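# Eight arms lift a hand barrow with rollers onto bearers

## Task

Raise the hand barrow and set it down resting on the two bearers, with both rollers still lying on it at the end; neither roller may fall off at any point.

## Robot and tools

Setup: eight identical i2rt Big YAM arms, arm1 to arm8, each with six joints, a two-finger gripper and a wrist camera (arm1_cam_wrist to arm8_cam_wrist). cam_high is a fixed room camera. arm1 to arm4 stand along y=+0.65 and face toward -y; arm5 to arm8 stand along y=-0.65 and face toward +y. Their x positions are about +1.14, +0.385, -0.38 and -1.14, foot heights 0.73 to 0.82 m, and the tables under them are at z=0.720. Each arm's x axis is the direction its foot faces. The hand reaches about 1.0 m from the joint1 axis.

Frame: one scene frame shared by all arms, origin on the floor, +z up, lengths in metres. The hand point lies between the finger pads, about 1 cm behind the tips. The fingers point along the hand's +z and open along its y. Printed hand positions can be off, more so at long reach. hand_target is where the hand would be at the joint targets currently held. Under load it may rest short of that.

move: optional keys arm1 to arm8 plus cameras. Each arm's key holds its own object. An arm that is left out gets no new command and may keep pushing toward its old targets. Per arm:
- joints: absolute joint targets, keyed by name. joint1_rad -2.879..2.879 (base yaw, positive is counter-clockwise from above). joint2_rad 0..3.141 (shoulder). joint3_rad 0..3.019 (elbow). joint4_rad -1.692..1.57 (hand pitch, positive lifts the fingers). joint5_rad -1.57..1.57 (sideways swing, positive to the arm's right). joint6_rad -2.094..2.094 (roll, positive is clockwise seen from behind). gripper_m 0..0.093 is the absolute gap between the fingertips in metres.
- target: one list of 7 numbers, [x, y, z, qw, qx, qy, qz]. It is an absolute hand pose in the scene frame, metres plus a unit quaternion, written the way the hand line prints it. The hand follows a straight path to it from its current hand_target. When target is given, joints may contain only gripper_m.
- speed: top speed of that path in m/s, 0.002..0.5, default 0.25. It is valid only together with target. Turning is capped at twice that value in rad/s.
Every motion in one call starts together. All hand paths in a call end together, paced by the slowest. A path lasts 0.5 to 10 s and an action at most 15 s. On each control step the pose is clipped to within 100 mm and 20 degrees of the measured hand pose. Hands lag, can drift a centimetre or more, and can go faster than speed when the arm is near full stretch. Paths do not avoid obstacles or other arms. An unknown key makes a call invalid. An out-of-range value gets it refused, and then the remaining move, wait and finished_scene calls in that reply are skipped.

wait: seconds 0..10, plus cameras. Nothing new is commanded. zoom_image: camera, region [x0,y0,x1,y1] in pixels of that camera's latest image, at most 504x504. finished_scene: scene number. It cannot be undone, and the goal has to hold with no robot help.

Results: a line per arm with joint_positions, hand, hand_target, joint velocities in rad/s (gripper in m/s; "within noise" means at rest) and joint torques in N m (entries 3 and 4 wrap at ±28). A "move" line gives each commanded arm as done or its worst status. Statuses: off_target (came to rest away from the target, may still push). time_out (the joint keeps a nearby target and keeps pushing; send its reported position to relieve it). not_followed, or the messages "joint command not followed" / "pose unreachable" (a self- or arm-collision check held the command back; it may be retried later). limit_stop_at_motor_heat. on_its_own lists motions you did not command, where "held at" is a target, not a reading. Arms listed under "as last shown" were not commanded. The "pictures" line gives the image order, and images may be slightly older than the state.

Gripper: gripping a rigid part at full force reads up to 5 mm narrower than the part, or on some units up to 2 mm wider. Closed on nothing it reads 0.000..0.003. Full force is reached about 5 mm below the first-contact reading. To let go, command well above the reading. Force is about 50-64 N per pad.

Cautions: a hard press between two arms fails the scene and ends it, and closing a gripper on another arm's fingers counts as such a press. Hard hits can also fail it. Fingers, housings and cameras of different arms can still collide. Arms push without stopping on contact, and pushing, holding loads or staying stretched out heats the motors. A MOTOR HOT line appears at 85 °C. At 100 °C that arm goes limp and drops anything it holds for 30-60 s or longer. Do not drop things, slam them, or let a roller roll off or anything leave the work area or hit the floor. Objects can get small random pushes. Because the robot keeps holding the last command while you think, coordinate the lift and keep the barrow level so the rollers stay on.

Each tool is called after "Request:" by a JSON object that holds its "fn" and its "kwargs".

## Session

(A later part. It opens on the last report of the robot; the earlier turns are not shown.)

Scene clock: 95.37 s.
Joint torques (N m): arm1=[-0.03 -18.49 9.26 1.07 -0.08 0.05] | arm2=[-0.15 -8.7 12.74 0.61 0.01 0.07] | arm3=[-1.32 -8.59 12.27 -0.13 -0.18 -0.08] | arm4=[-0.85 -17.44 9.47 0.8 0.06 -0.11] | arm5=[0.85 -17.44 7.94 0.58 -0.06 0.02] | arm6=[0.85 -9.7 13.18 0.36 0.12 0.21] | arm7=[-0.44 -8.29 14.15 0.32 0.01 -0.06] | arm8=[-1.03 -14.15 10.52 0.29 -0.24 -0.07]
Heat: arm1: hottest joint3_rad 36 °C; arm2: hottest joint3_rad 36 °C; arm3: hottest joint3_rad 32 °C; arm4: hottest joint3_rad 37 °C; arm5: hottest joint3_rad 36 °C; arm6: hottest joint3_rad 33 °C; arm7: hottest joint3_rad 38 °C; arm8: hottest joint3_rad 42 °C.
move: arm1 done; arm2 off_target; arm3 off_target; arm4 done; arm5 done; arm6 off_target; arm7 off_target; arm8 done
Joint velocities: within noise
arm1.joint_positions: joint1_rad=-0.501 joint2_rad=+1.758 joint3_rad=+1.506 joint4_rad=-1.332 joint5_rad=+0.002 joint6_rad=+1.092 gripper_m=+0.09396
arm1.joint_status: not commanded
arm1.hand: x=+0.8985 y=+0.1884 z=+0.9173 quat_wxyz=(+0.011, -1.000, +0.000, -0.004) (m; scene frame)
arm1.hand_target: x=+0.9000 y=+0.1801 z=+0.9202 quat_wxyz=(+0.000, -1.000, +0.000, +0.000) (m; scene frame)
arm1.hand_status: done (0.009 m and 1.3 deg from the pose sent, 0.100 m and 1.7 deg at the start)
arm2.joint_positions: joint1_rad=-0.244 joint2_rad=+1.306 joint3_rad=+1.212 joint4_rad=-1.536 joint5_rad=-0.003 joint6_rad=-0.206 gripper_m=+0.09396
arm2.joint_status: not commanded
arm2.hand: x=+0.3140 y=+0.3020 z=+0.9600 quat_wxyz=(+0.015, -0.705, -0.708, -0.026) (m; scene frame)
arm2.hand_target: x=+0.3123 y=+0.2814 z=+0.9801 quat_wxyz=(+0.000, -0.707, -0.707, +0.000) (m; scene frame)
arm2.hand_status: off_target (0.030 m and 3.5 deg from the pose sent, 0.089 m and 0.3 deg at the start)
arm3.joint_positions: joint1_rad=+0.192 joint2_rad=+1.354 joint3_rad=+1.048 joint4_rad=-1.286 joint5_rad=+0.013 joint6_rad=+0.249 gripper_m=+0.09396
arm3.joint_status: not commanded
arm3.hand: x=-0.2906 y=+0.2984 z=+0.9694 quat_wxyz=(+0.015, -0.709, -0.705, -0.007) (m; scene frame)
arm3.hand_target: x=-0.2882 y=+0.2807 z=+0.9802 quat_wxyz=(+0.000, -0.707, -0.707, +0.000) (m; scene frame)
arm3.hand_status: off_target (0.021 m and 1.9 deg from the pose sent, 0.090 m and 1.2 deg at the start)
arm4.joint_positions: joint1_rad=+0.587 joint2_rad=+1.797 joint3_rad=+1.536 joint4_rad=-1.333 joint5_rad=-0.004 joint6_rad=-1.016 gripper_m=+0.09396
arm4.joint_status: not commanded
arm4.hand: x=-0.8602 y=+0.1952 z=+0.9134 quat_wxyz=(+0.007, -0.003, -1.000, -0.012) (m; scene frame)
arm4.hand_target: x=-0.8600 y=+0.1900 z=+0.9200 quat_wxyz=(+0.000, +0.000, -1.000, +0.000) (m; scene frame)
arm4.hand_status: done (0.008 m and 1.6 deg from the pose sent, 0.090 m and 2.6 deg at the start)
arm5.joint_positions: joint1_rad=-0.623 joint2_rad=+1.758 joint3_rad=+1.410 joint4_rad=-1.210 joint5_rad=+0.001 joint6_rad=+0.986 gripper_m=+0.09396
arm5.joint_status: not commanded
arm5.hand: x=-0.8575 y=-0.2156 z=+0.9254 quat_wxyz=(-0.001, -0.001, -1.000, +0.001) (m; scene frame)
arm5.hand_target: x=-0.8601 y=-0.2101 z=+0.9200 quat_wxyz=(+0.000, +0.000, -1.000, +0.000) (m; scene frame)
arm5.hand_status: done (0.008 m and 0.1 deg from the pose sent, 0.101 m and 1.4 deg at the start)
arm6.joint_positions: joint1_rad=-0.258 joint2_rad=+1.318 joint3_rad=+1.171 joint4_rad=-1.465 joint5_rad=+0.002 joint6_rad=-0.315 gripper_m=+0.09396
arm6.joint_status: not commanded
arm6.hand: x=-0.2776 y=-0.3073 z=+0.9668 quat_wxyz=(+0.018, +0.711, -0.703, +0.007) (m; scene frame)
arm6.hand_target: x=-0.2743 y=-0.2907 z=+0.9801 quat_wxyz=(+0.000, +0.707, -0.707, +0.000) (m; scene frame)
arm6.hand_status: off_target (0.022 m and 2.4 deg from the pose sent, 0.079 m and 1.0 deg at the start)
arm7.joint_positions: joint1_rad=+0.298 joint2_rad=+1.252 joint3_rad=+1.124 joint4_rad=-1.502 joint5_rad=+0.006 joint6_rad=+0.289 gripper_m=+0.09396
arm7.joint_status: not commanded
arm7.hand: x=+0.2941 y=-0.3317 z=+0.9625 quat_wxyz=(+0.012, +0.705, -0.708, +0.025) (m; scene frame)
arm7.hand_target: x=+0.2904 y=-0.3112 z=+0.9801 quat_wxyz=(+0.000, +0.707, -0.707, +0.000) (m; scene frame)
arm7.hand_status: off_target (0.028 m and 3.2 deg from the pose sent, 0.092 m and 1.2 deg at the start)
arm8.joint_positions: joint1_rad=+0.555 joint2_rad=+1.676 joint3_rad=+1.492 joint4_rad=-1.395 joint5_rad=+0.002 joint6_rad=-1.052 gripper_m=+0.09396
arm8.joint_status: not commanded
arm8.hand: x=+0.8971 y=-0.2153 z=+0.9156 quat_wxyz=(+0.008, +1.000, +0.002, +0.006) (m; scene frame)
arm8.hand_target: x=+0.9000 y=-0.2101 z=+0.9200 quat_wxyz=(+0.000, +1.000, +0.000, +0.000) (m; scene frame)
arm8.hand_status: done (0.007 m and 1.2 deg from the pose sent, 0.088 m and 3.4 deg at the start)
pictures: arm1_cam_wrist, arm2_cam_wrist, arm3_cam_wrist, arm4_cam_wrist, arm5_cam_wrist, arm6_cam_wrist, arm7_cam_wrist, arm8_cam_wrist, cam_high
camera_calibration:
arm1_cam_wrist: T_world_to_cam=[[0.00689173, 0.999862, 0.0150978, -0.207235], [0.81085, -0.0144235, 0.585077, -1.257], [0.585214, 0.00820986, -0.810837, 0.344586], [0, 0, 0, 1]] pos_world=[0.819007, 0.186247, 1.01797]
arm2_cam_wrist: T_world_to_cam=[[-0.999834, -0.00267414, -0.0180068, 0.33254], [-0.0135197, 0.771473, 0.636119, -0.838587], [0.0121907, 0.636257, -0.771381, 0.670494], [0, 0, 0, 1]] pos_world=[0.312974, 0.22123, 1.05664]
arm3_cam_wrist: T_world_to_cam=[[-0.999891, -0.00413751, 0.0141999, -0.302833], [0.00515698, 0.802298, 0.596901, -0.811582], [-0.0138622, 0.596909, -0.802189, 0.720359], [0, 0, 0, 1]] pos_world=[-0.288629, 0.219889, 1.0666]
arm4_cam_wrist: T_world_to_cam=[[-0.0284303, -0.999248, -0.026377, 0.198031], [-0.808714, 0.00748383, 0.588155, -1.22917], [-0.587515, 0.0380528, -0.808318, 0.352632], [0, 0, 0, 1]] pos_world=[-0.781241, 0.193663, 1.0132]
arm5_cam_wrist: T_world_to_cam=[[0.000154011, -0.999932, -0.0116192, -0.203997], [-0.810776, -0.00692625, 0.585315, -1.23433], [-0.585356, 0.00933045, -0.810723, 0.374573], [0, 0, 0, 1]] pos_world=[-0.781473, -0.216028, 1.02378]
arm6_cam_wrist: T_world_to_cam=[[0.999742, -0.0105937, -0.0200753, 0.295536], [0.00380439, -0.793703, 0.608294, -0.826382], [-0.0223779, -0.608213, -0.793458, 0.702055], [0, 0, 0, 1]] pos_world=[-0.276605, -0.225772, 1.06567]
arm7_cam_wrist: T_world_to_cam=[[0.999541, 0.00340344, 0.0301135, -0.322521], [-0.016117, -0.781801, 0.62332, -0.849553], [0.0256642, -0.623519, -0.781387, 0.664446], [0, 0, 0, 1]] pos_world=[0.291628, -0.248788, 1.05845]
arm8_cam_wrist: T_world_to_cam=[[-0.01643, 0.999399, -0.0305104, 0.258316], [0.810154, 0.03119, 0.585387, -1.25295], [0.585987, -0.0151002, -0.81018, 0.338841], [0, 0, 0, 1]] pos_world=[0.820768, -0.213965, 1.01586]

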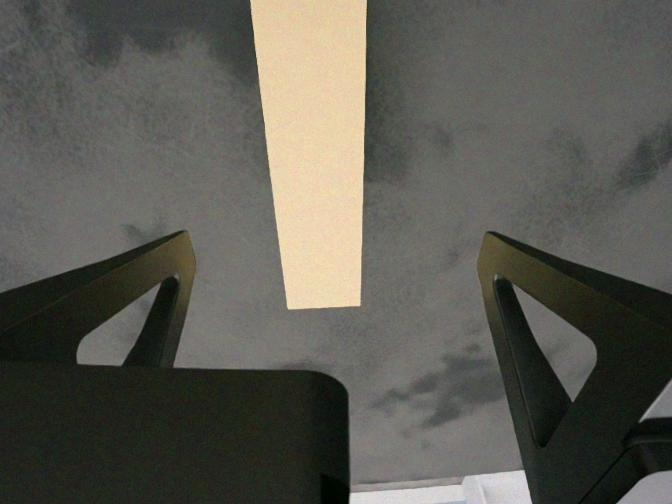

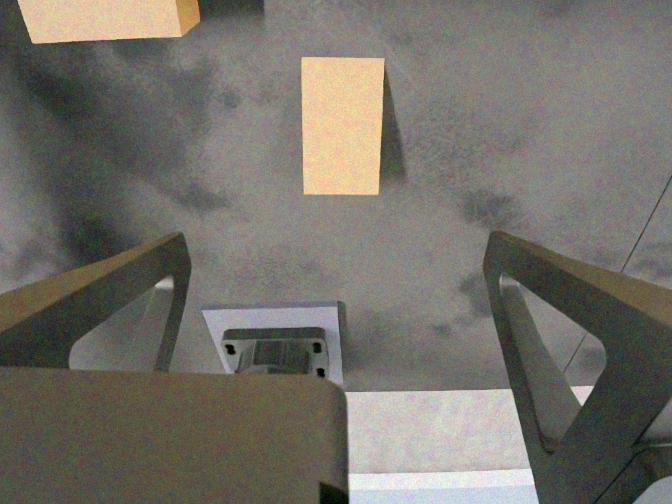

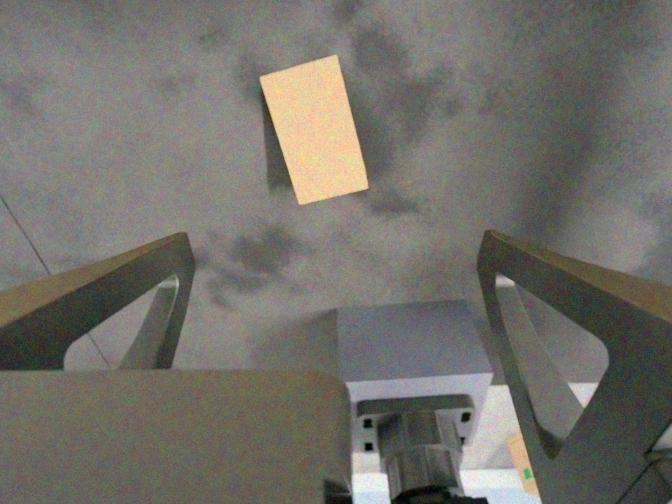

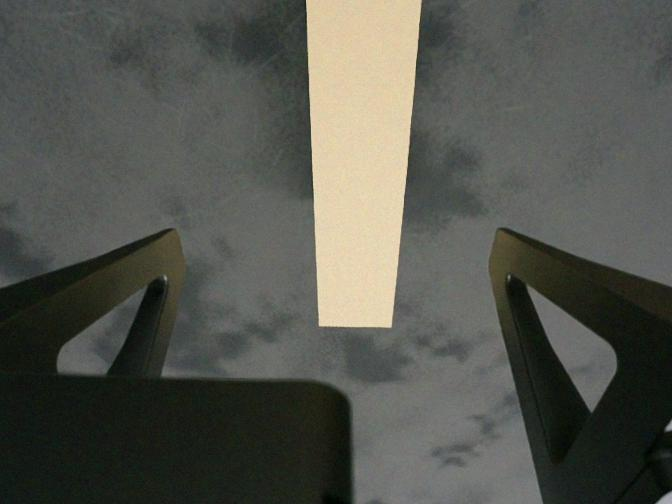

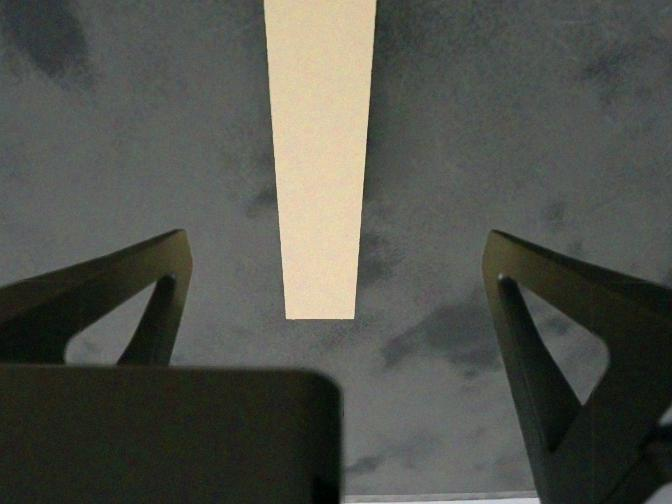

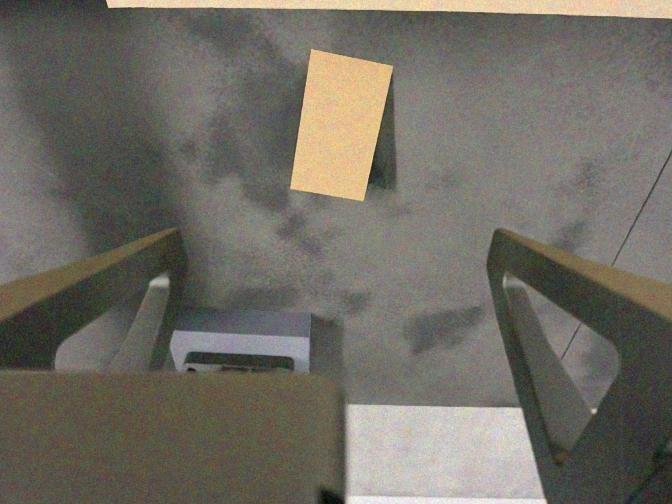

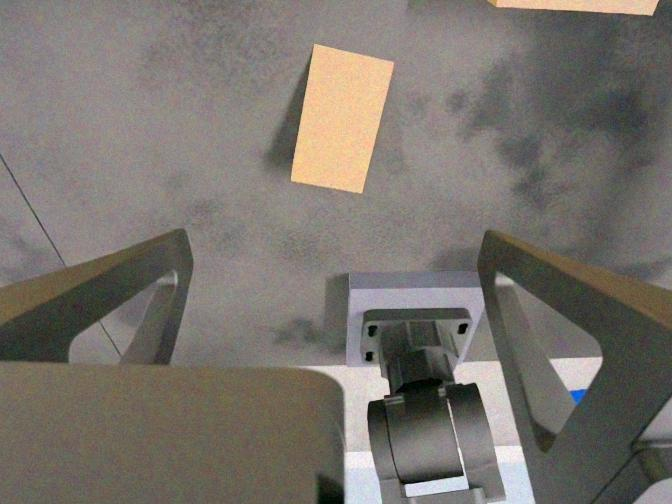

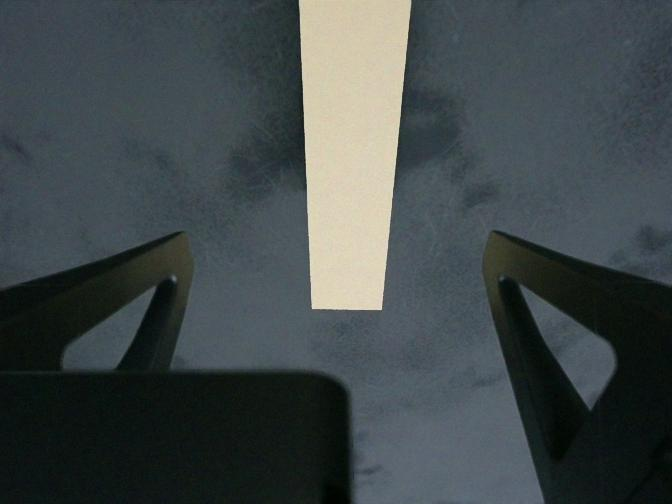

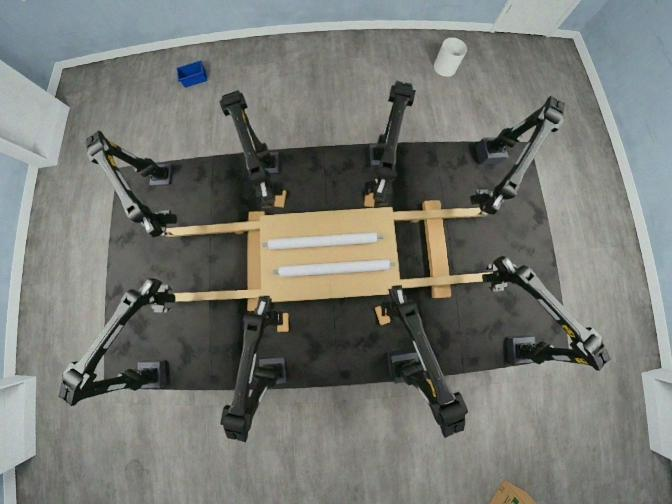

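Request:
{"fn": "move", "kwargs": {"arm2": {"target": [0.18, 0.18, 1.06, 0.2706, 0.6533, 0.6533, -0.2706]}, "arm3": {"target": [-0.20, 0.18, 1.06, 0.2706, 0.6533, 0.6533, -0.2706]}, "arm6": {"target": [-0.20, -0.18, 1.06, -0.2706, 0.6533, -0.6533, -0.2706]}, "arm7": {"target": [0.20, -0.18, 1.06, -0.2706, 0.6533, -0.6533, -0.2706]}, "cameras": ["arm2_cam_wrist","arm3_cam_wrist","arm6_cam_wrist","arm7_cam_wrist"]}}

Scene clock: 127.30 s.
Joint torques (N m): arm1=[0.09 -18.37 9.21 0.9 -0.09 0.03] | arm2=[-1.26 -9.99 11.97 2.33 -0.45 -0.11] | arm3=[-0.15 -11.11 9.66 1.39 0.12 0] | arm4=[-0.79 -17.44 9.47 0.8 0.05 -0.12] | arm5=[0.79 -17.61 7.92 0.53 -0.06 0] | arm6=[-0.38 -11.81 10.33 2.04 -0.41 0.07] | arm7=[0.56 -9.41 14.23 1.95 0.51 -0.03] | arm8=[-1.03 -13.92 10.5 0.35 -0.24 -0.08]
Heat: arm1: hottest joint3_rad 34 °C; arm2: hottest joint3_rad 42 °C; arm3: hottest joint3_rad 33 °C; arm4: hottest joint3_rad 34 °C; arm5: hottest joint3_rad 34 °C; arm6: hottest joint3_rad 37 °C; arm7: hottest joint3_rad 46 °C; arm8: hottest joint3_rad 41 °C.
move: arm2 off_target; arm3 done; arm6 done; arm7 off_target
Joint velocities: within noise
arm1, arm4, arm8: as last shown
arm2.joint_positions: joint1_rad=-0.571 joint2_rad=+1.256 joint3_rad=+1.212 joint4_rad=-0.875 joint5_rad=-0.365 joint6_rad=-0.389 gripper_m=+0.09396
arm2.joint_status: not commanded
arm2.hand: x=+0.1886 y=+0.1909 z=+1.0366 quat_wxyz=(-0.264, -0.665, -0.655, +0.243) (m; scene frame)
arm2.hand_target: x=+0.1806 y=+0.1811 z=+1.0602 quat_wxyz=(-0.270, -0.653, -0.653, +0.271) (m; scene frame)
arm2.hand_status: off_target (0.027 m and 3.5 deg from the pose sent, 0.207 m and 48.3 deg at the start)
arm3.joint_positions: joint1_rad=+0.415 joint2_rad=+1.267 joint3_rad=+1.013 joint4_rad=-0.602 joint5_rad=+0.335 joint6_rad=+0.338 gripper_m=+0.09396
arm3.joint_status: not commanded
arm3.hand: x=-0.2037 y=+0.1806 z=+1.0523 quat_wxyz=(-0.259, -0.657, -0.656, +0.267) (m; scene frame)
arm3.hand_target: x=-0.2001 y=+0.1801 z=+1.0600 quat_wxyz=(-0.271, -0.653, -0.653, +0.271) (m; scene frame)
arm3.hand_status: done (0.009 m and 1.5 deg from the pose sent, 0.174 m and 46.8 deg at the start)
arm4.joint_positions: joint1_rad=+0.587 joint2_rad=+1.797 joint3_rad=+1.536 joint4_rad=-1.333 joint5_rad=-0.004 joint6_rad=-1.017 gripper_m=+0.09396
arm5.joint_positions: joint1_rad=-0.623 joint2_rad=+1.758 joint3_rad=+1.410 joint4_rad=-1.209 joint5_rad=+0.001 joint6_rad=+0.986 gripper_m=+0.09396
arm5.joint_status: not commanded
arm5.hand: x=-0.8574 y=-0.2154 z=+0.9254 quat_wxyz=(-0.001, -0.001, -1.000, +0.000) (m; scene frame)
arm5.hand_target: x=-0.8600 y=-0.2101 z=+0.9200 quat_wxyz=(+0.000, +0.000, -1.000, +0.000) (m; scene frame)
arm5.hand_status: not commanded
arm6.joint_positions: joint1_rad=-0.434 joint2_rad=+1.252 joint3_rad=+1.172 joint4_rad=-0.791 joint5_rad=-0.328 joint6_rad=-0.365 gripper_m=+0.09396
arm6.joint_status: not commanded
arm6.hand: x=-0.2036 y=-0.1802 z=+1.0545 quat_wxyz=(-0.261, +0.657, -0.655, -0.266) (m; scene frame)
arm6.hand_target: x=-0.2000 y=-0.1800 z=+1.0602 quat_wxyz=(-0.271, +0.653, -0.653, -0.271) (m; scene frame)
arm6.hand_status: done (0.007 m and 1.3 deg from the pose sent, 0.176 m and 47.1 deg at the start)
arm7.joint_positions: joint1_rad=+0.501 joint2_rad=+1.233 joint3_rad=+1.144 joint4_rad=-0.824 joint5_rad=+0.338 joint6_rad=+0.370 gripper_m=+0.09396
arm7.joint_status: not commanded
arm7.hand: x=+0.2096 y=-0.1937 z=+1.0363 quat_wxyz=(-0.261, +0.660, -0.661, -0.245) (m; scene frame)
arm7.hand_target: x=+0.2006 y=-0.1814 z=+1.0602 quat_wxyz=(-0.271, +0.653, -0.653, -0.271) (m; scene frame)
arm7.hand_status: off_target (0.029 m and 3.3 deg from the pose sent, 0.203 m and 48.0 deg at the start)
pictures: arm2_cam_wrist, arm3_cam_wrist, arm6_cam_wrist, arm7_cam_wrist
camera_calibration:
arm2_cam_wrist: T_world_to_cam=[[-0.99941, 0.00185001, -0.0342885, 0.224155], [0.00533258, 0.994795, -0.101756, -0.0845368], [0.0339217, -0.101879, -0.994218, 1.16957], [0, 0, 0, 1]] pos_world=[0.184799, 0.202837, 1.16189]
arm3_cam_wrist: T_world_to_cam=[[-0.999819, 0.00110817, 0.019017, -0.223686], [-0.00181883, 0.988192, -0.15321, -0.0126205], [-0.0189622, -0.153217, -0.988011, 1.18833], [0, 0, 0, 1]] pos_world=[-0.201135, 0.194791, 1.1764]
arm6_cam_wrist: T_world_to_cam=[[0.999692, -0.00572954, -0.0241363, 0.22985], [-0.00920413, -0.989181, -0.146408, -0.021268], [-0.0230363, 0.146585, -0.98893, 1.1925], [0, 0, 0, 1]] pos_world=[-0.202504, -0.194524, 1.18174]
arm7_cam_wrist: T_world_to_cam=[[0.999393, -0.0112538, 0.0329576, -0.246387], [-0.00755319, -0.993866, -0.110329, -0.0716287], [0.0339971, 0.110013, -0.993348, 1.17039], [0, 0, 0, 1]] pos_world=[0.205907, -0.202721, 1.16283]

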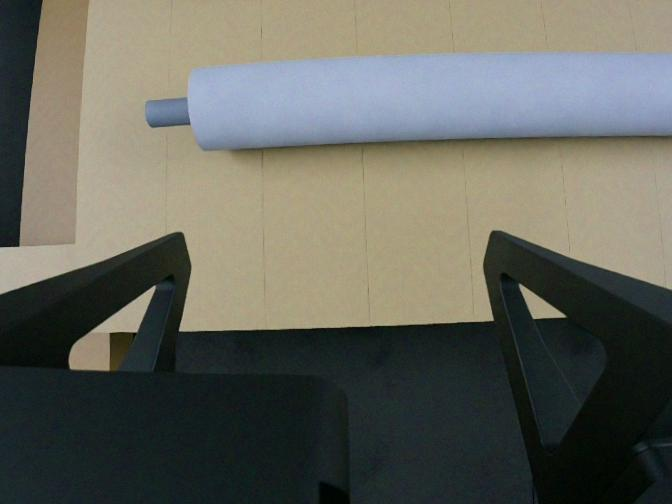

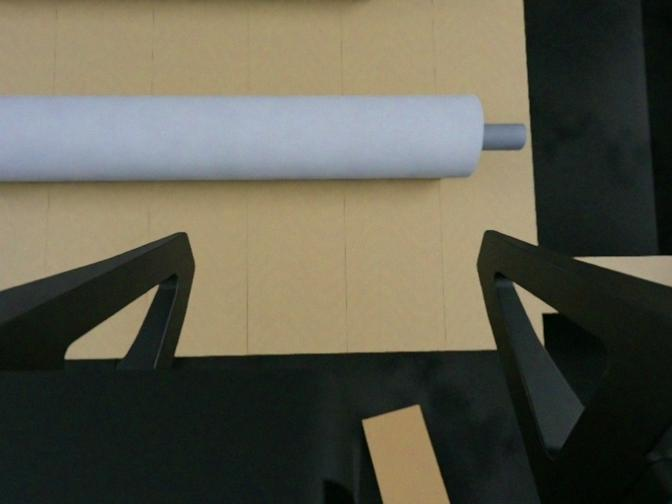

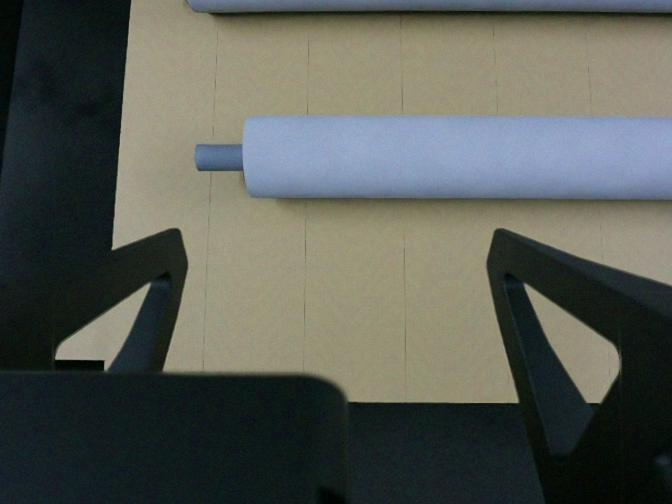

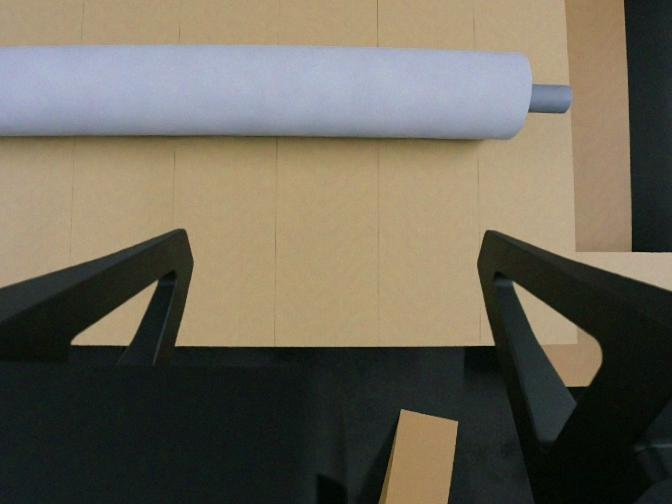

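Request:
{"fn": "move", "kwargs": {"arm2": {"target": [0.311, 0.375, 0.86, 0.183, 0.683, 0.683, -0.183]}, "arm3": {"target": [-0.2845, 0.3646, 0.86, 0.2053, 0.5880, 0.7663, -0.1575]}, "arm6": {"target": [-0.2847, -0.375, 0.86, -0.2003, 0.6118, -0.7474, -0.1639]}, "arm7": {"target": [0.303, -0.392, 0.86, -0.2008, 0.6092, -0.7496, -0.1632]}, "cameras": ["arm2_cam_wrist","arm3_cam_wrist","arm6_cam_wrist","arm7_cam_wrist"]}}

Scene clock: 153.63 s.
Joint torques (N m): arm1=[-0.26 -18.02 9.18 0.94 -0.07 0.04] | arm2=[-0.03 -3.55 7.99 1.59 -0.07 0.04] | arm3=[-1.79 -4.89 7.8 1.01 -0.18 -0.1] | arm4=[-0.91 -17.44 9.47 0.8 0.05 -0.12] | arm5=[0.79 -17.32 7.92 0.55 -0.06 0] | arm6=[1.03 -3.25 9.48 1.61 0.09 0.23] | arm7=[0.79 -4.66 9.57 0.17 0.32 0.23] | arm8=[-0.97 -13.86 10.5 0.35 -0.25 -0.07]
Heat: arm1: hottest joint1_rad 33 °C; arm2: hottest joint3_rad 44 °C; arm3: hottest joint3_rad 34 °C; arm4: hottest joint3_rad 34 °C; arm5: hottest joint2_rad 33 °C; arm6: hottest joint3_rad 37 °C; arm7: hottest joint3_rad 44 °C; arm8: hottest joint3_rad 40 °C.
move: arm2 done; arm3 done; arm6 done; arm7 done
Joint velocities: within noise
arm1, arm4, arm5, arm8: as last shown
arm2.joint_positions: joint1_rad=-0.426 joint2_rad=+0.777 joint3_rad=+0.519 joint4_rad=-0.832 joint5_rad=-0.188 joint6_rad=-0.340 gripper_m=+0.09396
arm2.joint_status: not commanded
arm2.hand: x=+0.3089 y=+0.3752 z=+0.8595 quat_wxyz=(-0.180, -0.683, -0.685, +0.178) (m; scene frame)
arm2.hand_target: x=+0.3110 y=+0.3751 z=+0.8599 quat_wxyz=(-0.183, -0.683, -0.683, +0.183) (m; scene frame)
arm2.hand_status: done (0.002 m and 0.7 deg from the pose sent, 0.283 m and 12.1 deg at the start)
arm3.joint_positions: joint1_rad=+0.286 joint2_rad=+1.011 joint3_rad=+0.349 joint4_rad=-0.401 joint5_rad=+0.046 joint6_rad=+0.064 gripper_m=+0.09396
arm3.joint_status: not commanded
arm3.hand: x=-0.2839 y=+0.3700 z=+0.8544 quat_wxyz=(-0.195, -0.591, -0.768, +0.149) (m; scene frame)
arm3.hand_target: x=-0.2845 y=+0.3647 z=+0.8600 quat_wxyz=(-0.205, -0.588, -0.766, +0.158) (m; scene frame)
arm3.hand_status: done (0.008 m and 1.5 deg from the pose sent, 0.278 m and 20.4 deg at the start)
arm5.joint_positions: joint1_rad=-0.623 joint2_rad=+1.758 joint3_rad=+1.410 joint4_rad=-1.209 joint5_rad=+0.001 joint6_rad=+0.987 gripper_m=+0.09396
arm5.hand: x=-0.8573 y=-0.2153 z=+0.9254 quat_wxyz=(-0.001, -0.001, -1.000, +0.000) (m; scene frame)
arm6.joint_positions: joint1_rad=-0.377 joint2_rad=+0.837 joint3_rad=+0.464 joint4_rad=-0.707 joint5_rad=-0.105 joint6_rad=-0.207 gripper_m=+0.09396
arm6.joint_status: not commanded
arm6.hand: x=-0.2838 y=-0.3781 z=+0.8562 quat_wxyz=(-0.192, +0.617, -0.747, -0.159) (m; scene frame)
arm6.hand_target: x=-0.2847 y=-0.3751 z=+0.8599 quat_wxyz=(-0.200, +0.612, -0.747, -0.164) (m; scene frame)
arm6.hand_status: done (0.005 m and 1.2 deg from the pose sent, 0.287 m and 18.1 deg at the start)
arm7.joint_positions: joint1_rad=+0.533 joint2_rad=+0.820 joint3_rad=+0.490 joint4_rad=-0.840 joint5_rad=+0.344 joint6_rad=+0.650 gripper_m=+0.09396
arm7.joint_status: not commanded
arm7.hand: x=+0.3041 y=-0.3890 z=+0.8581 quat_wxyz=(-0.203, +0.610, -0.748, -0.161) (m; scene frame)
arm7.hand_target: x=+0.3030 y=-0.3918 z=+0.8600 quat_wxyz=(-0.201, +0.609, -0.750, -0.163) (m; scene frame)
arm7.hand_status: done (0.004 m and 0.4 deg from the pose sent, 0.281 m and 16.5 deg at the start)
pictures: arm2_cam_wrist, arm3_cam_wrist, arm6_cam_wrist, arm7_cam_wrist
camera_calibration:
arm2_cam_wrist: T_world_to_cam=[[-0.999984, -0.00345508, -0.00449776, 0.314565], [-0.00396329, 0.99296, 0.118385, -0.472269], [0.00405706, 0.118401, -0.992958, 0.933713], [0, 0, 0, 1]] pos_world=[0.3089, 0.359478, 0.984461]
arm3_cam_wrist: T_world_to_cam=[[-0.964833, -0.262795, 0.00605146, -0.181634], [-0.260534, 0.959081, 0.110838, -0.518563], [-0.0349316, 0.105364, -0.99382, 0.925105], [0, 0, 0, 1]] pos_world=[-0.278034, 0.352139, 0.977963]
arm6_cam_wrist: T_world_to_cam=[[0.978554, -0.205464, -0.0147086, 0.214586], [-0.202519, -0.972663, 0.11363, -0.517973], [-0.0376533, -0.108214, -0.993414, 0.926953], [0, 0, 0, 1]] pos_world=[-0.27998, -0.359414, 0.982861]
arm7_cam_wrist: T_world_to_cam=[[0.979078, -0.20248, 0.020218, -0.394507], [-0.203487, -0.974304, 0.0965685, -0.394941], [0.000145279, -0.0986622, -0.995121, 0.942247], [0, 0, 0, 1]] pos_world=[0.305751, -0.371708, 0.983765]

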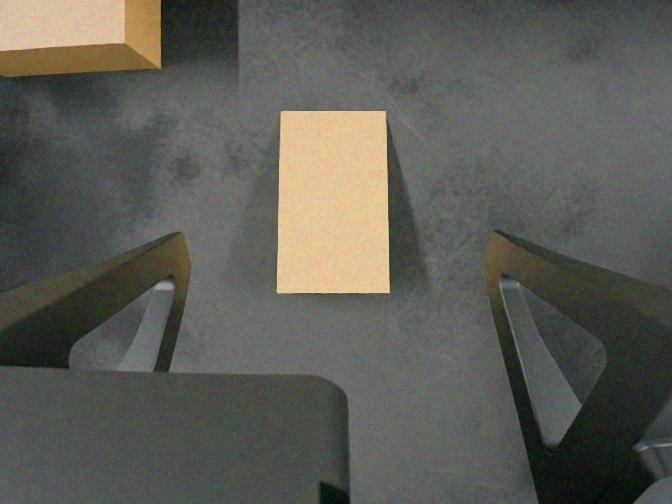

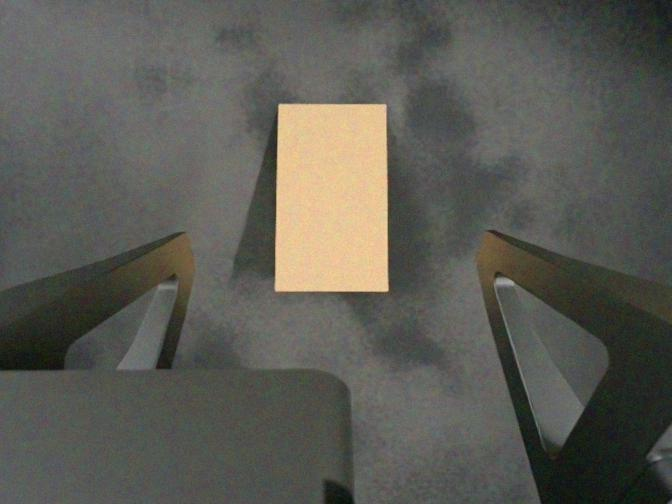

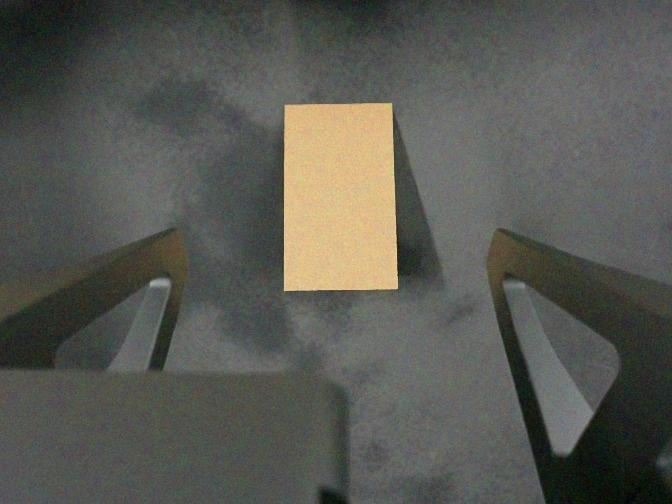

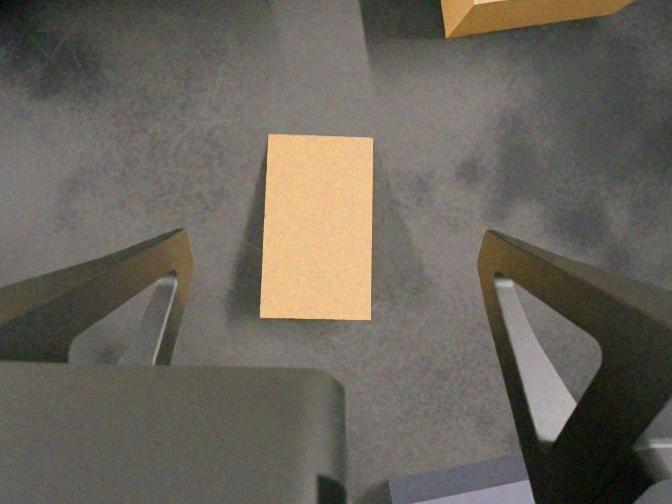

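Request:
{"fn": "move", "kwargs": {"arm2": {"target": [0.3105, 0.376, 0.745, 0.183, 0.683, 0.683, -0.183], "speed": 0.08}, "arm3": {"target": [-0.283, 0.363, 0.748, 0.2053, 0.5880, 0.7663, -0.1575], "speed": 0.08}, "arm6": {"target": [-0.2840, -0.373, 0.746, -0.2003, 0.6118, -0.7474, -0.1639], "speed": 0.08}, "arm7": {"target": [0.294, -0.401, 0.745, -0.2008, 0.6092, -0.7496, -0.1632], "speed": 0.08}, "cameras": ["arm2_cam_wrist","arm3_cam_wrist","arm6_cam_wrist","arm7_cam_wrist"]}}

Scene clock: 163.03 s.
Joint torques (N m): arm1=[0.21 -18.26 9.21 0.95 -0.06 0.04] | arm2=[-0.38 -2.49 6.3 2.04 -0.16 0.04] | arm3=[-1.67 -4.42 2.96 0.69 -0.3 -0.01] | arm4=[-0.85 -17.44 9.47 0.81 0.05 -0.12] | arm5=[0.79 -17.44 7.95 0.51 -0.06 -0.01] | arm6=[0.73 -3.19 6.76 1.7 0.05 0.2] | arm7=[0.67 -3.37 6.84 1.29 0.57 0.21] | arm8=[-0.97 -13.86 10.51 0.35 -0.25 -0.07]
Heat: arm1: hottest joint1_rad 33 °C; arm2: hottest joint3_rad 45 °C; arm3: hottest joint3_rad 33 °C; arm4: hottest joint2_rad 33 °C; arm5: hottest joint2_rad 33 °C; arm6: hottest joint3_rad 37 °C; arm7: hottest joint3_rad 44 °C; arm8: hottest joint3_rad 40 °C.
move: arm2 done; arm3 off_target; arm6 done; arm7 done
Joint velocities: within noise
arm1, arm4, arm5, arm8: as last shown
arm2.joint_positions: joint1_rad=-0.426 joint2_rad=+1.015 joint3_rad=+0.290 joint4_rad=-0.355 joint5_rad=-0.188 joint6_rad=-0.339 gripper_m=+0.09396
arm2.joint_status: not commanded
arm2.hand: x=+0.3093 y=+0.3764 z=+0.7482 quat_wxyz=(-0.182, -0.682, -0.684, +0.183) (m; scene frame)
arm2.hand_target: x=+0.3105 y=+0.3760 z=+0.7452 quat_wxyz=(-0.183, -0.683, -0.683, +0.183) (m; scene frame)
arm2.hand_status: done (0.003 m and 0.2 deg from the pose sent, 0.115 m and 0.6 deg at the start)
arm3.joint_positions: joint1_rad=+0.285 joint2_rad=+1.513 joint3_rad=+0.248 joint4_rad=+0.258 joint5_rad=+0.048 joint6_rad=+0.053 gripper_m=+0.09396
arm3.joint_status: not commanded
arm3.hand: x=-0.2788 y=+0.3566 z=+0.7571 quat_wxyz=(-0.217, -0.584, -0.765, +0.167) (m; scene frame)
arm3.hand_target: x=-0.2829 y=+0.3633 z=+0.7486 quat_wxyz=(-0.205, -0.588, -0.766, +0.157) (m; scene frame)
arm3.hand_status: off_target (0.012 m and 1.7 deg from the pose sent, 0.107 m and 1.5 deg at the start)
arm6.joint_positions: joint1_rad=-0.376 joint2_rad=+1.164 joint3_rad=+0.271 joint4_rad=-0.167 joint5_rad=-0.105 joint6_rad=-0.206 gripper_m=+0.09396
arm6.joint_status: not commanded
arm6.hand: x=-0.2829 y=-0.3739 z=+0.7485 quat_wxyz=(-0.201, +0.615, -0.744, -0.163) (m; scene frame)
arm6.hand_target: x=-0.2840 y=-0.3731 z=+0.7461 quat_wxyz=(-0.200, +0.612, -0.747, -0.164) (m; scene frame)
arm6.hand_status: done (0.003 m and 0.5 deg from the pose sent, 0.110 m and 1.2 deg at the start)
arm7.joint_positions: joint1_rad=+0.596 joint2_rad=+1.091 joint3_rad=+0.276 joint4_rad=-0.383 joint5_rad=+0.361 joint6_rad=+0.712 gripper_m=+0.09396
arm7.joint_status: not commanded
arm7.hand: x=+0.2962 y=-0.4022 z=+0.7466 quat_wxyz=(-0.200, +0.612, -0.748, -0.159) (m; scene frame)
arm7.hand_target: x=+0.2940 y=-0.4011 z=+0.7451 quat_wxyz=(-0.201, +0.609, -0.750, -0.163) (m; scene frame)
arm7.hand_status: done (0.003 m and 0.6 deg from the pose sent, 0.114 m and 0.4 deg at the start)
pictures: arm2_cam_wrist, arm3_cam_wrist, arm6_cam_wrist, arm7_cam_wrist
camera_calibration:
arm2_cam_wrist: T_world_to_cam=[[-0.999994, -0.00313728, -0.00111284, 0.311809], [-0.00324035, 0.993969, 0.109611, -0.454329], [0.000762245, 0.109614, -0.993974, 0.828186], [0, 0, 0, 1]] pos_world=[0.309704, 0.361787, 0.873342]
arm3_cam_wrist: T_world_to_cam=[[-0.963207, -0.268602, 0.00919766, -0.179418], [-0.267738, 0.961965, 0.0542229, -0.453703], [-0.0234122, 0.0497653, -0.998486, 0.85657], [0, 0, 0, 1]] pos_world=[-0.274236, 0.345626, 0.881525]
arm6_cam_wrist: T_world_to_cam=[[0.97858, -0.20559, -0.0106378, 0.209785], [-0.203735, -0.974575, 0.0932457, -0.48725], [-0.0295378, -0.0890811, -0.995586, 0.831471], [0, 0, 0, 1]] pos_world=[-0.280001, -0.357664, 0.875467]
arm7_cam_wrist: T_world_to_cam=[[0.979631, -0.19978, 0.0202944, -0.386276], [-0.200805, -0.97401, 0.104794, -0.405487], [-0.0011689, -0.106735, -0.994287, 0.826546], [0, 0, 0, 1]] pos_world=[0.29795, -0.383897, 0.872156]

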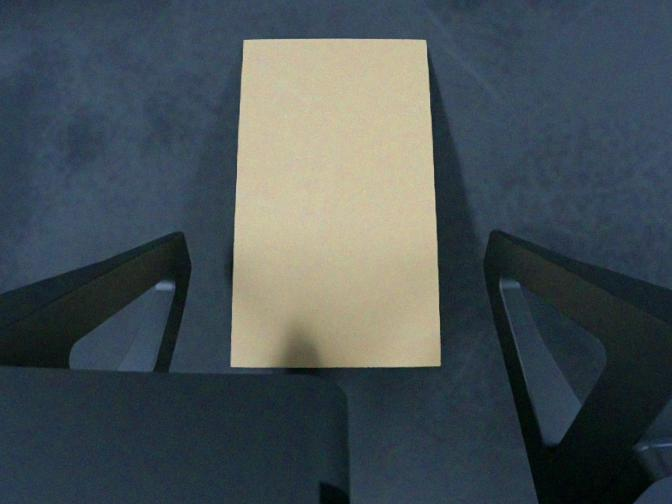

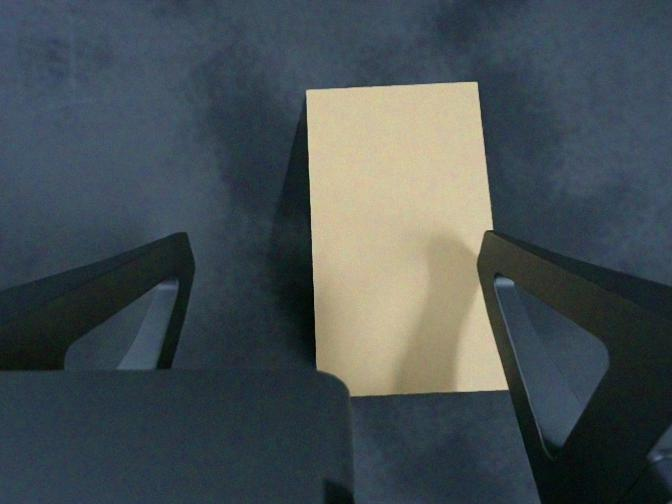

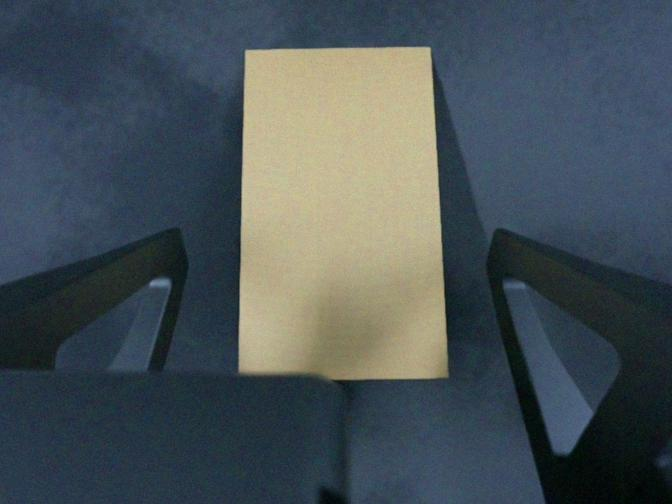

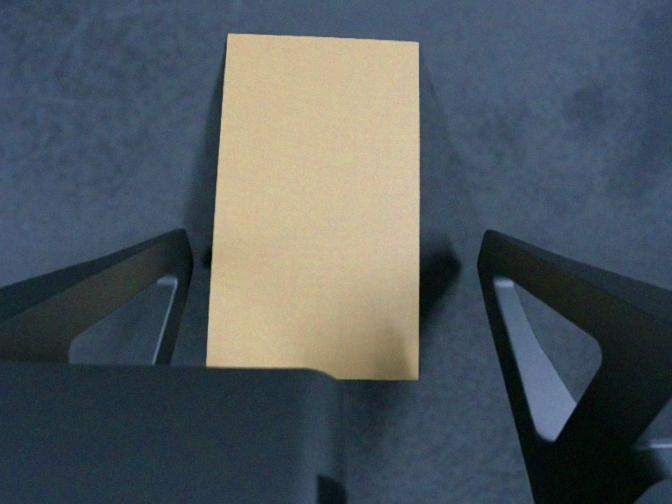

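Request:
{"fn": "zoom_image", "kwargs": {"camera": "arm3_cam_wrist", "region": [280, 60, 672, 440]}}

Scaled by 1.286 from the camera's 672x504 image, which has a finer 960x720 frame.

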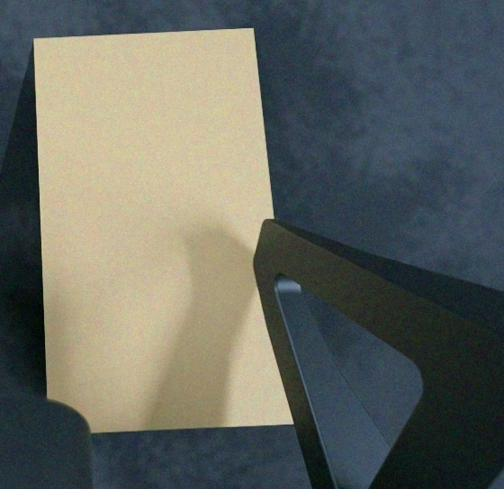

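Request:
{"fn": "move", "kwargs": {"arm2": {"target": [0.311, 0.377, 0.731, 0.183, 0.683, 0.683, -0.183], "speed": 0.04}, "arm3": {"target": [-0.3043, 0.3576, 0.80, 0.2091, 0.5691, 0.7805, -0.1525], "speed": 0.08}, "arm6": {"target": [-0.2860, -0.375, 0.731, -0.2003, 0.6118, -0.7474, -0.1639], "speed": 0.04}, "arm7": {"target": [0.287, -0.400, 0.732, -0.2008, 0.6092, -0.7496, -0.1632], "speed": 0.04}, "cameras": ["arm2_cam_wrist","arm3_cam_wrist","arm6_cam_wrist","arm7_cam_wrist"]}}

Scene clock: 174.40 s.
Joint torques (N m): arm1=[0.15 -18.26 9.24 0.98 -0.08 0.03] | arm2=[-0.38 -2.43 5.55 2 -0.14 0.04] | arm3=[-1.67 -6.12 7.49 0.23 -0.23 -0.15] | arm4=[-0.91 -17.44 9.47 0.8 0.05 -0.12] | arm5=[0.79 -17.44 7.92 0.53 -0.07 0] | arm6=[1.03 -3.43 5.96 1.73 0.13 0.21] | arm7=[0.91 -2.37 6.3 1.01 0.29 0.09] | arm8=[-1.03 -13.86 10.5 0.36 -0.25 -0.07]
Heat: arm1: hottest joint1_rad 33 °C; arm2: hottest joint3_rad 44 °C; arm3: hottest joint3_rad 33 °C; arm4: hottest joint2_rad 33 °C; arm5: hottest joint2_rad 34 °C; arm6: hottest joint3_rad 36 °C; arm7: hottest joint3_rad 43 °C; arm8: hottest joint3_rad 40 °C.
move: arm2 done; arm3 off_target; arm6 done; arm7 off_target
Joint velocities: within noise
arm1, arm4, arm5, arm8: as last shown
arm2.joint_positions: joint1_rad=-0.426 joint2_rad=+1.065 joint3_rad=+0.272 joint4_rad=-0.277 joint5_rad=-0.188 joint6_rad=-0.339 gripper_m=+0.09396
arm2.joint_status: not commanded
arm2.hand: x=+0.3083 y=+0.3739 z=+0.7376 quat_wxyz=(-0.184, -0.681, -0.683, +0.188) (m; scene frame)
arm2.hand_target: x=+0.3110 y=+0.3772 z=+0.7314 quat_wxyz=(-0.183, -0.683, -0.683, +0.183) (m; scene frame)
arm2.hand_status: done (0.008 m and 0.6 deg from the pose sent, 0.017 m and 0.2 deg at the start)
arm3.joint_positions: joint1_rad=+0.167 joint2_rad=+1.260 joint3_rad=+0.248 joint4_rad=-0.055 joint5_rad=-0.039 joint6_rad=-0.081 gripper_m=+0.09396
arm3.joint_status: not commanded
arm3.hand: x=-0.3052 y=+0.3724 z=+0.7890 quat_wxyz=(-0.198, -0.573, -0.782, +0.141) (m; scene frame)
arm3.hand_target: x=-0.3044 y=+0.3579 z=+0.8000 quat_wxyz=(-0.209, -0.569, -0.781, +0.153) (m; scene frame)
arm3.hand_status: off_target (0.018 m and 1.8 deg from the pose sent, 0.050 m and 3.1 deg at the start)
arm6.joint_positions: joint1_rad=-0.375 joint2_rad=+1.226 joint3_rad=+0.252 joint4_rad=-0.078 joint5_rad=-0.104 joint6_rad=-0.204 gripper_m=+0.09396
arm6.joint_status: not commanded
arm6.hand: x=-0.2833 y=-0.3739 z=+0.7353 quat_wxyz=(-0.204, +0.615, -0.744, -0.165) (m; scene frame)
arm6.hand_target: x=-0.2859 y=-0.3752 z=+0.7312 quat_wxyz=(-0.200, +0.612, -0.747, -0.164) (m; scene frame)
arm6.hand_status: done (0.005 m and 0.7 deg from the pose sent, 0.018 m and 0.5 deg at the start)
arm7.joint_positions: joint1_rad=+0.621 joint2_rad=+1.147 joint3_rad=+0.276 joint4_rad=-0.300 joint5_rad=+0.379 joint6_rad=+0.748 gripper_m=+0.09396
arm7.joint_status: not commanded
arm7.hand: x=+0.2866 y=-0.3945 z=+0.7417 quat_wxyz=(-0.204, +0.602, -0.751, -0.176) (m; scene frame)
arm7.hand_target: x=+0.2873 y=-0.4004 z=+0.7326 quat_wxyz=(-0.201, +0.609, -0.750, -0.163) (m; scene frame)
arm7.hand_status: off_target (0.011 m and 1.8 deg from the pose sent, 0.017 m and 0.6 deg at the start)
pictures: arm2_cam_wrist, arm3_cam_wrist, arm6_cam_wrist, arm7_cam_wrist
camera_calibration:
arm2_cam_wrist: T_world_to_cam=[[-0.999992, -0.00282059, 0.00296792, 0.307662], [-0.00251249, 0.995071, 0.0991323, -0.443575], [-0.0032329, 0.099124, -0.99507, 0.823821], [0, 0, 0, 1]] pos_world=[0.309209, 0.360596, 0.862819]
arm3_cam_wrist: T_world_to_cam=[[-0.95093, -0.309405, 0.00113447, -0.175626], [-0.307206, 0.944595, 0.115605, -0.531645], [-0.0368403, 0.109583, -0.993295, 0.856456], [0, 0, 0, 1]] pos_world=[-0.29878, 0.353996, 0.912373]
arm6_cam_wrist: T_world_to_cam=[[0.978418, -0.206408, -0.00966651, 0.208972], [-0.204819, -0.97495, 0.0867216, -0.481886], [-0.0273244, -0.0828701, -0.996186, 0.821793], [0, 0, 0, 1]] pos_world=[-0.280707, -0.35858, 0.862468]
arm7_cam_wrist: T_world_to_cam=[[0.977051, -0.212933, -0.00557194, -0.360534], [-0.211926, -0.974397, 0.0750832, -0.374378], [-0.021417, -0.0721793, -0.997162, 0.844006], [0, 0, 0, 1]] pos_world=[0.290996, -0.380643, 0.867711]

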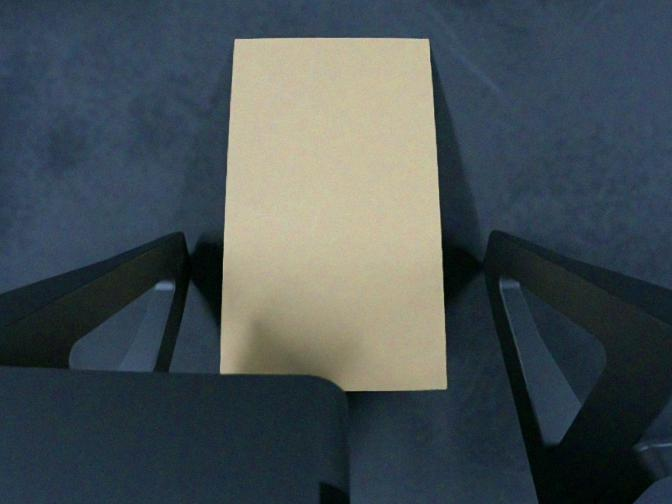

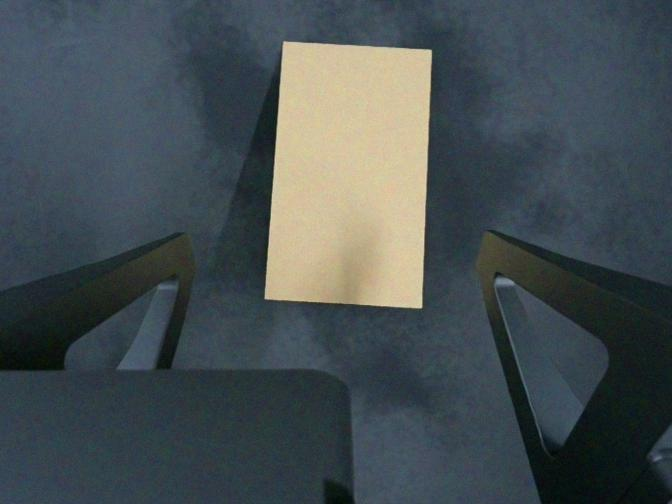

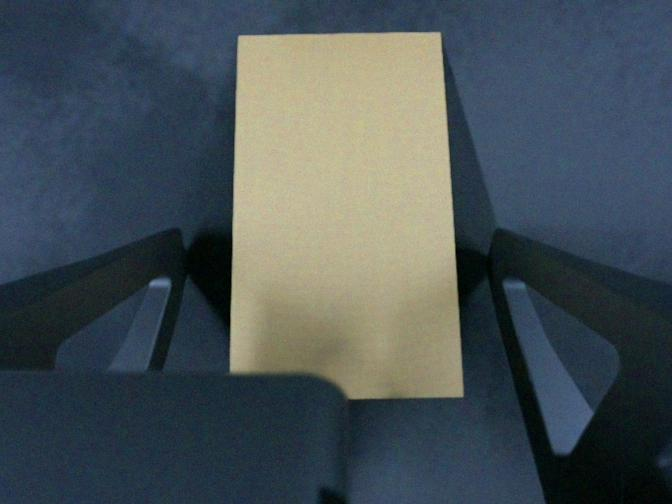

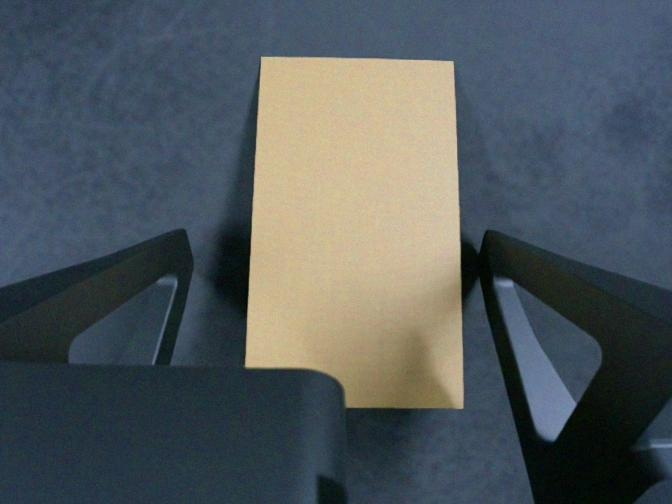

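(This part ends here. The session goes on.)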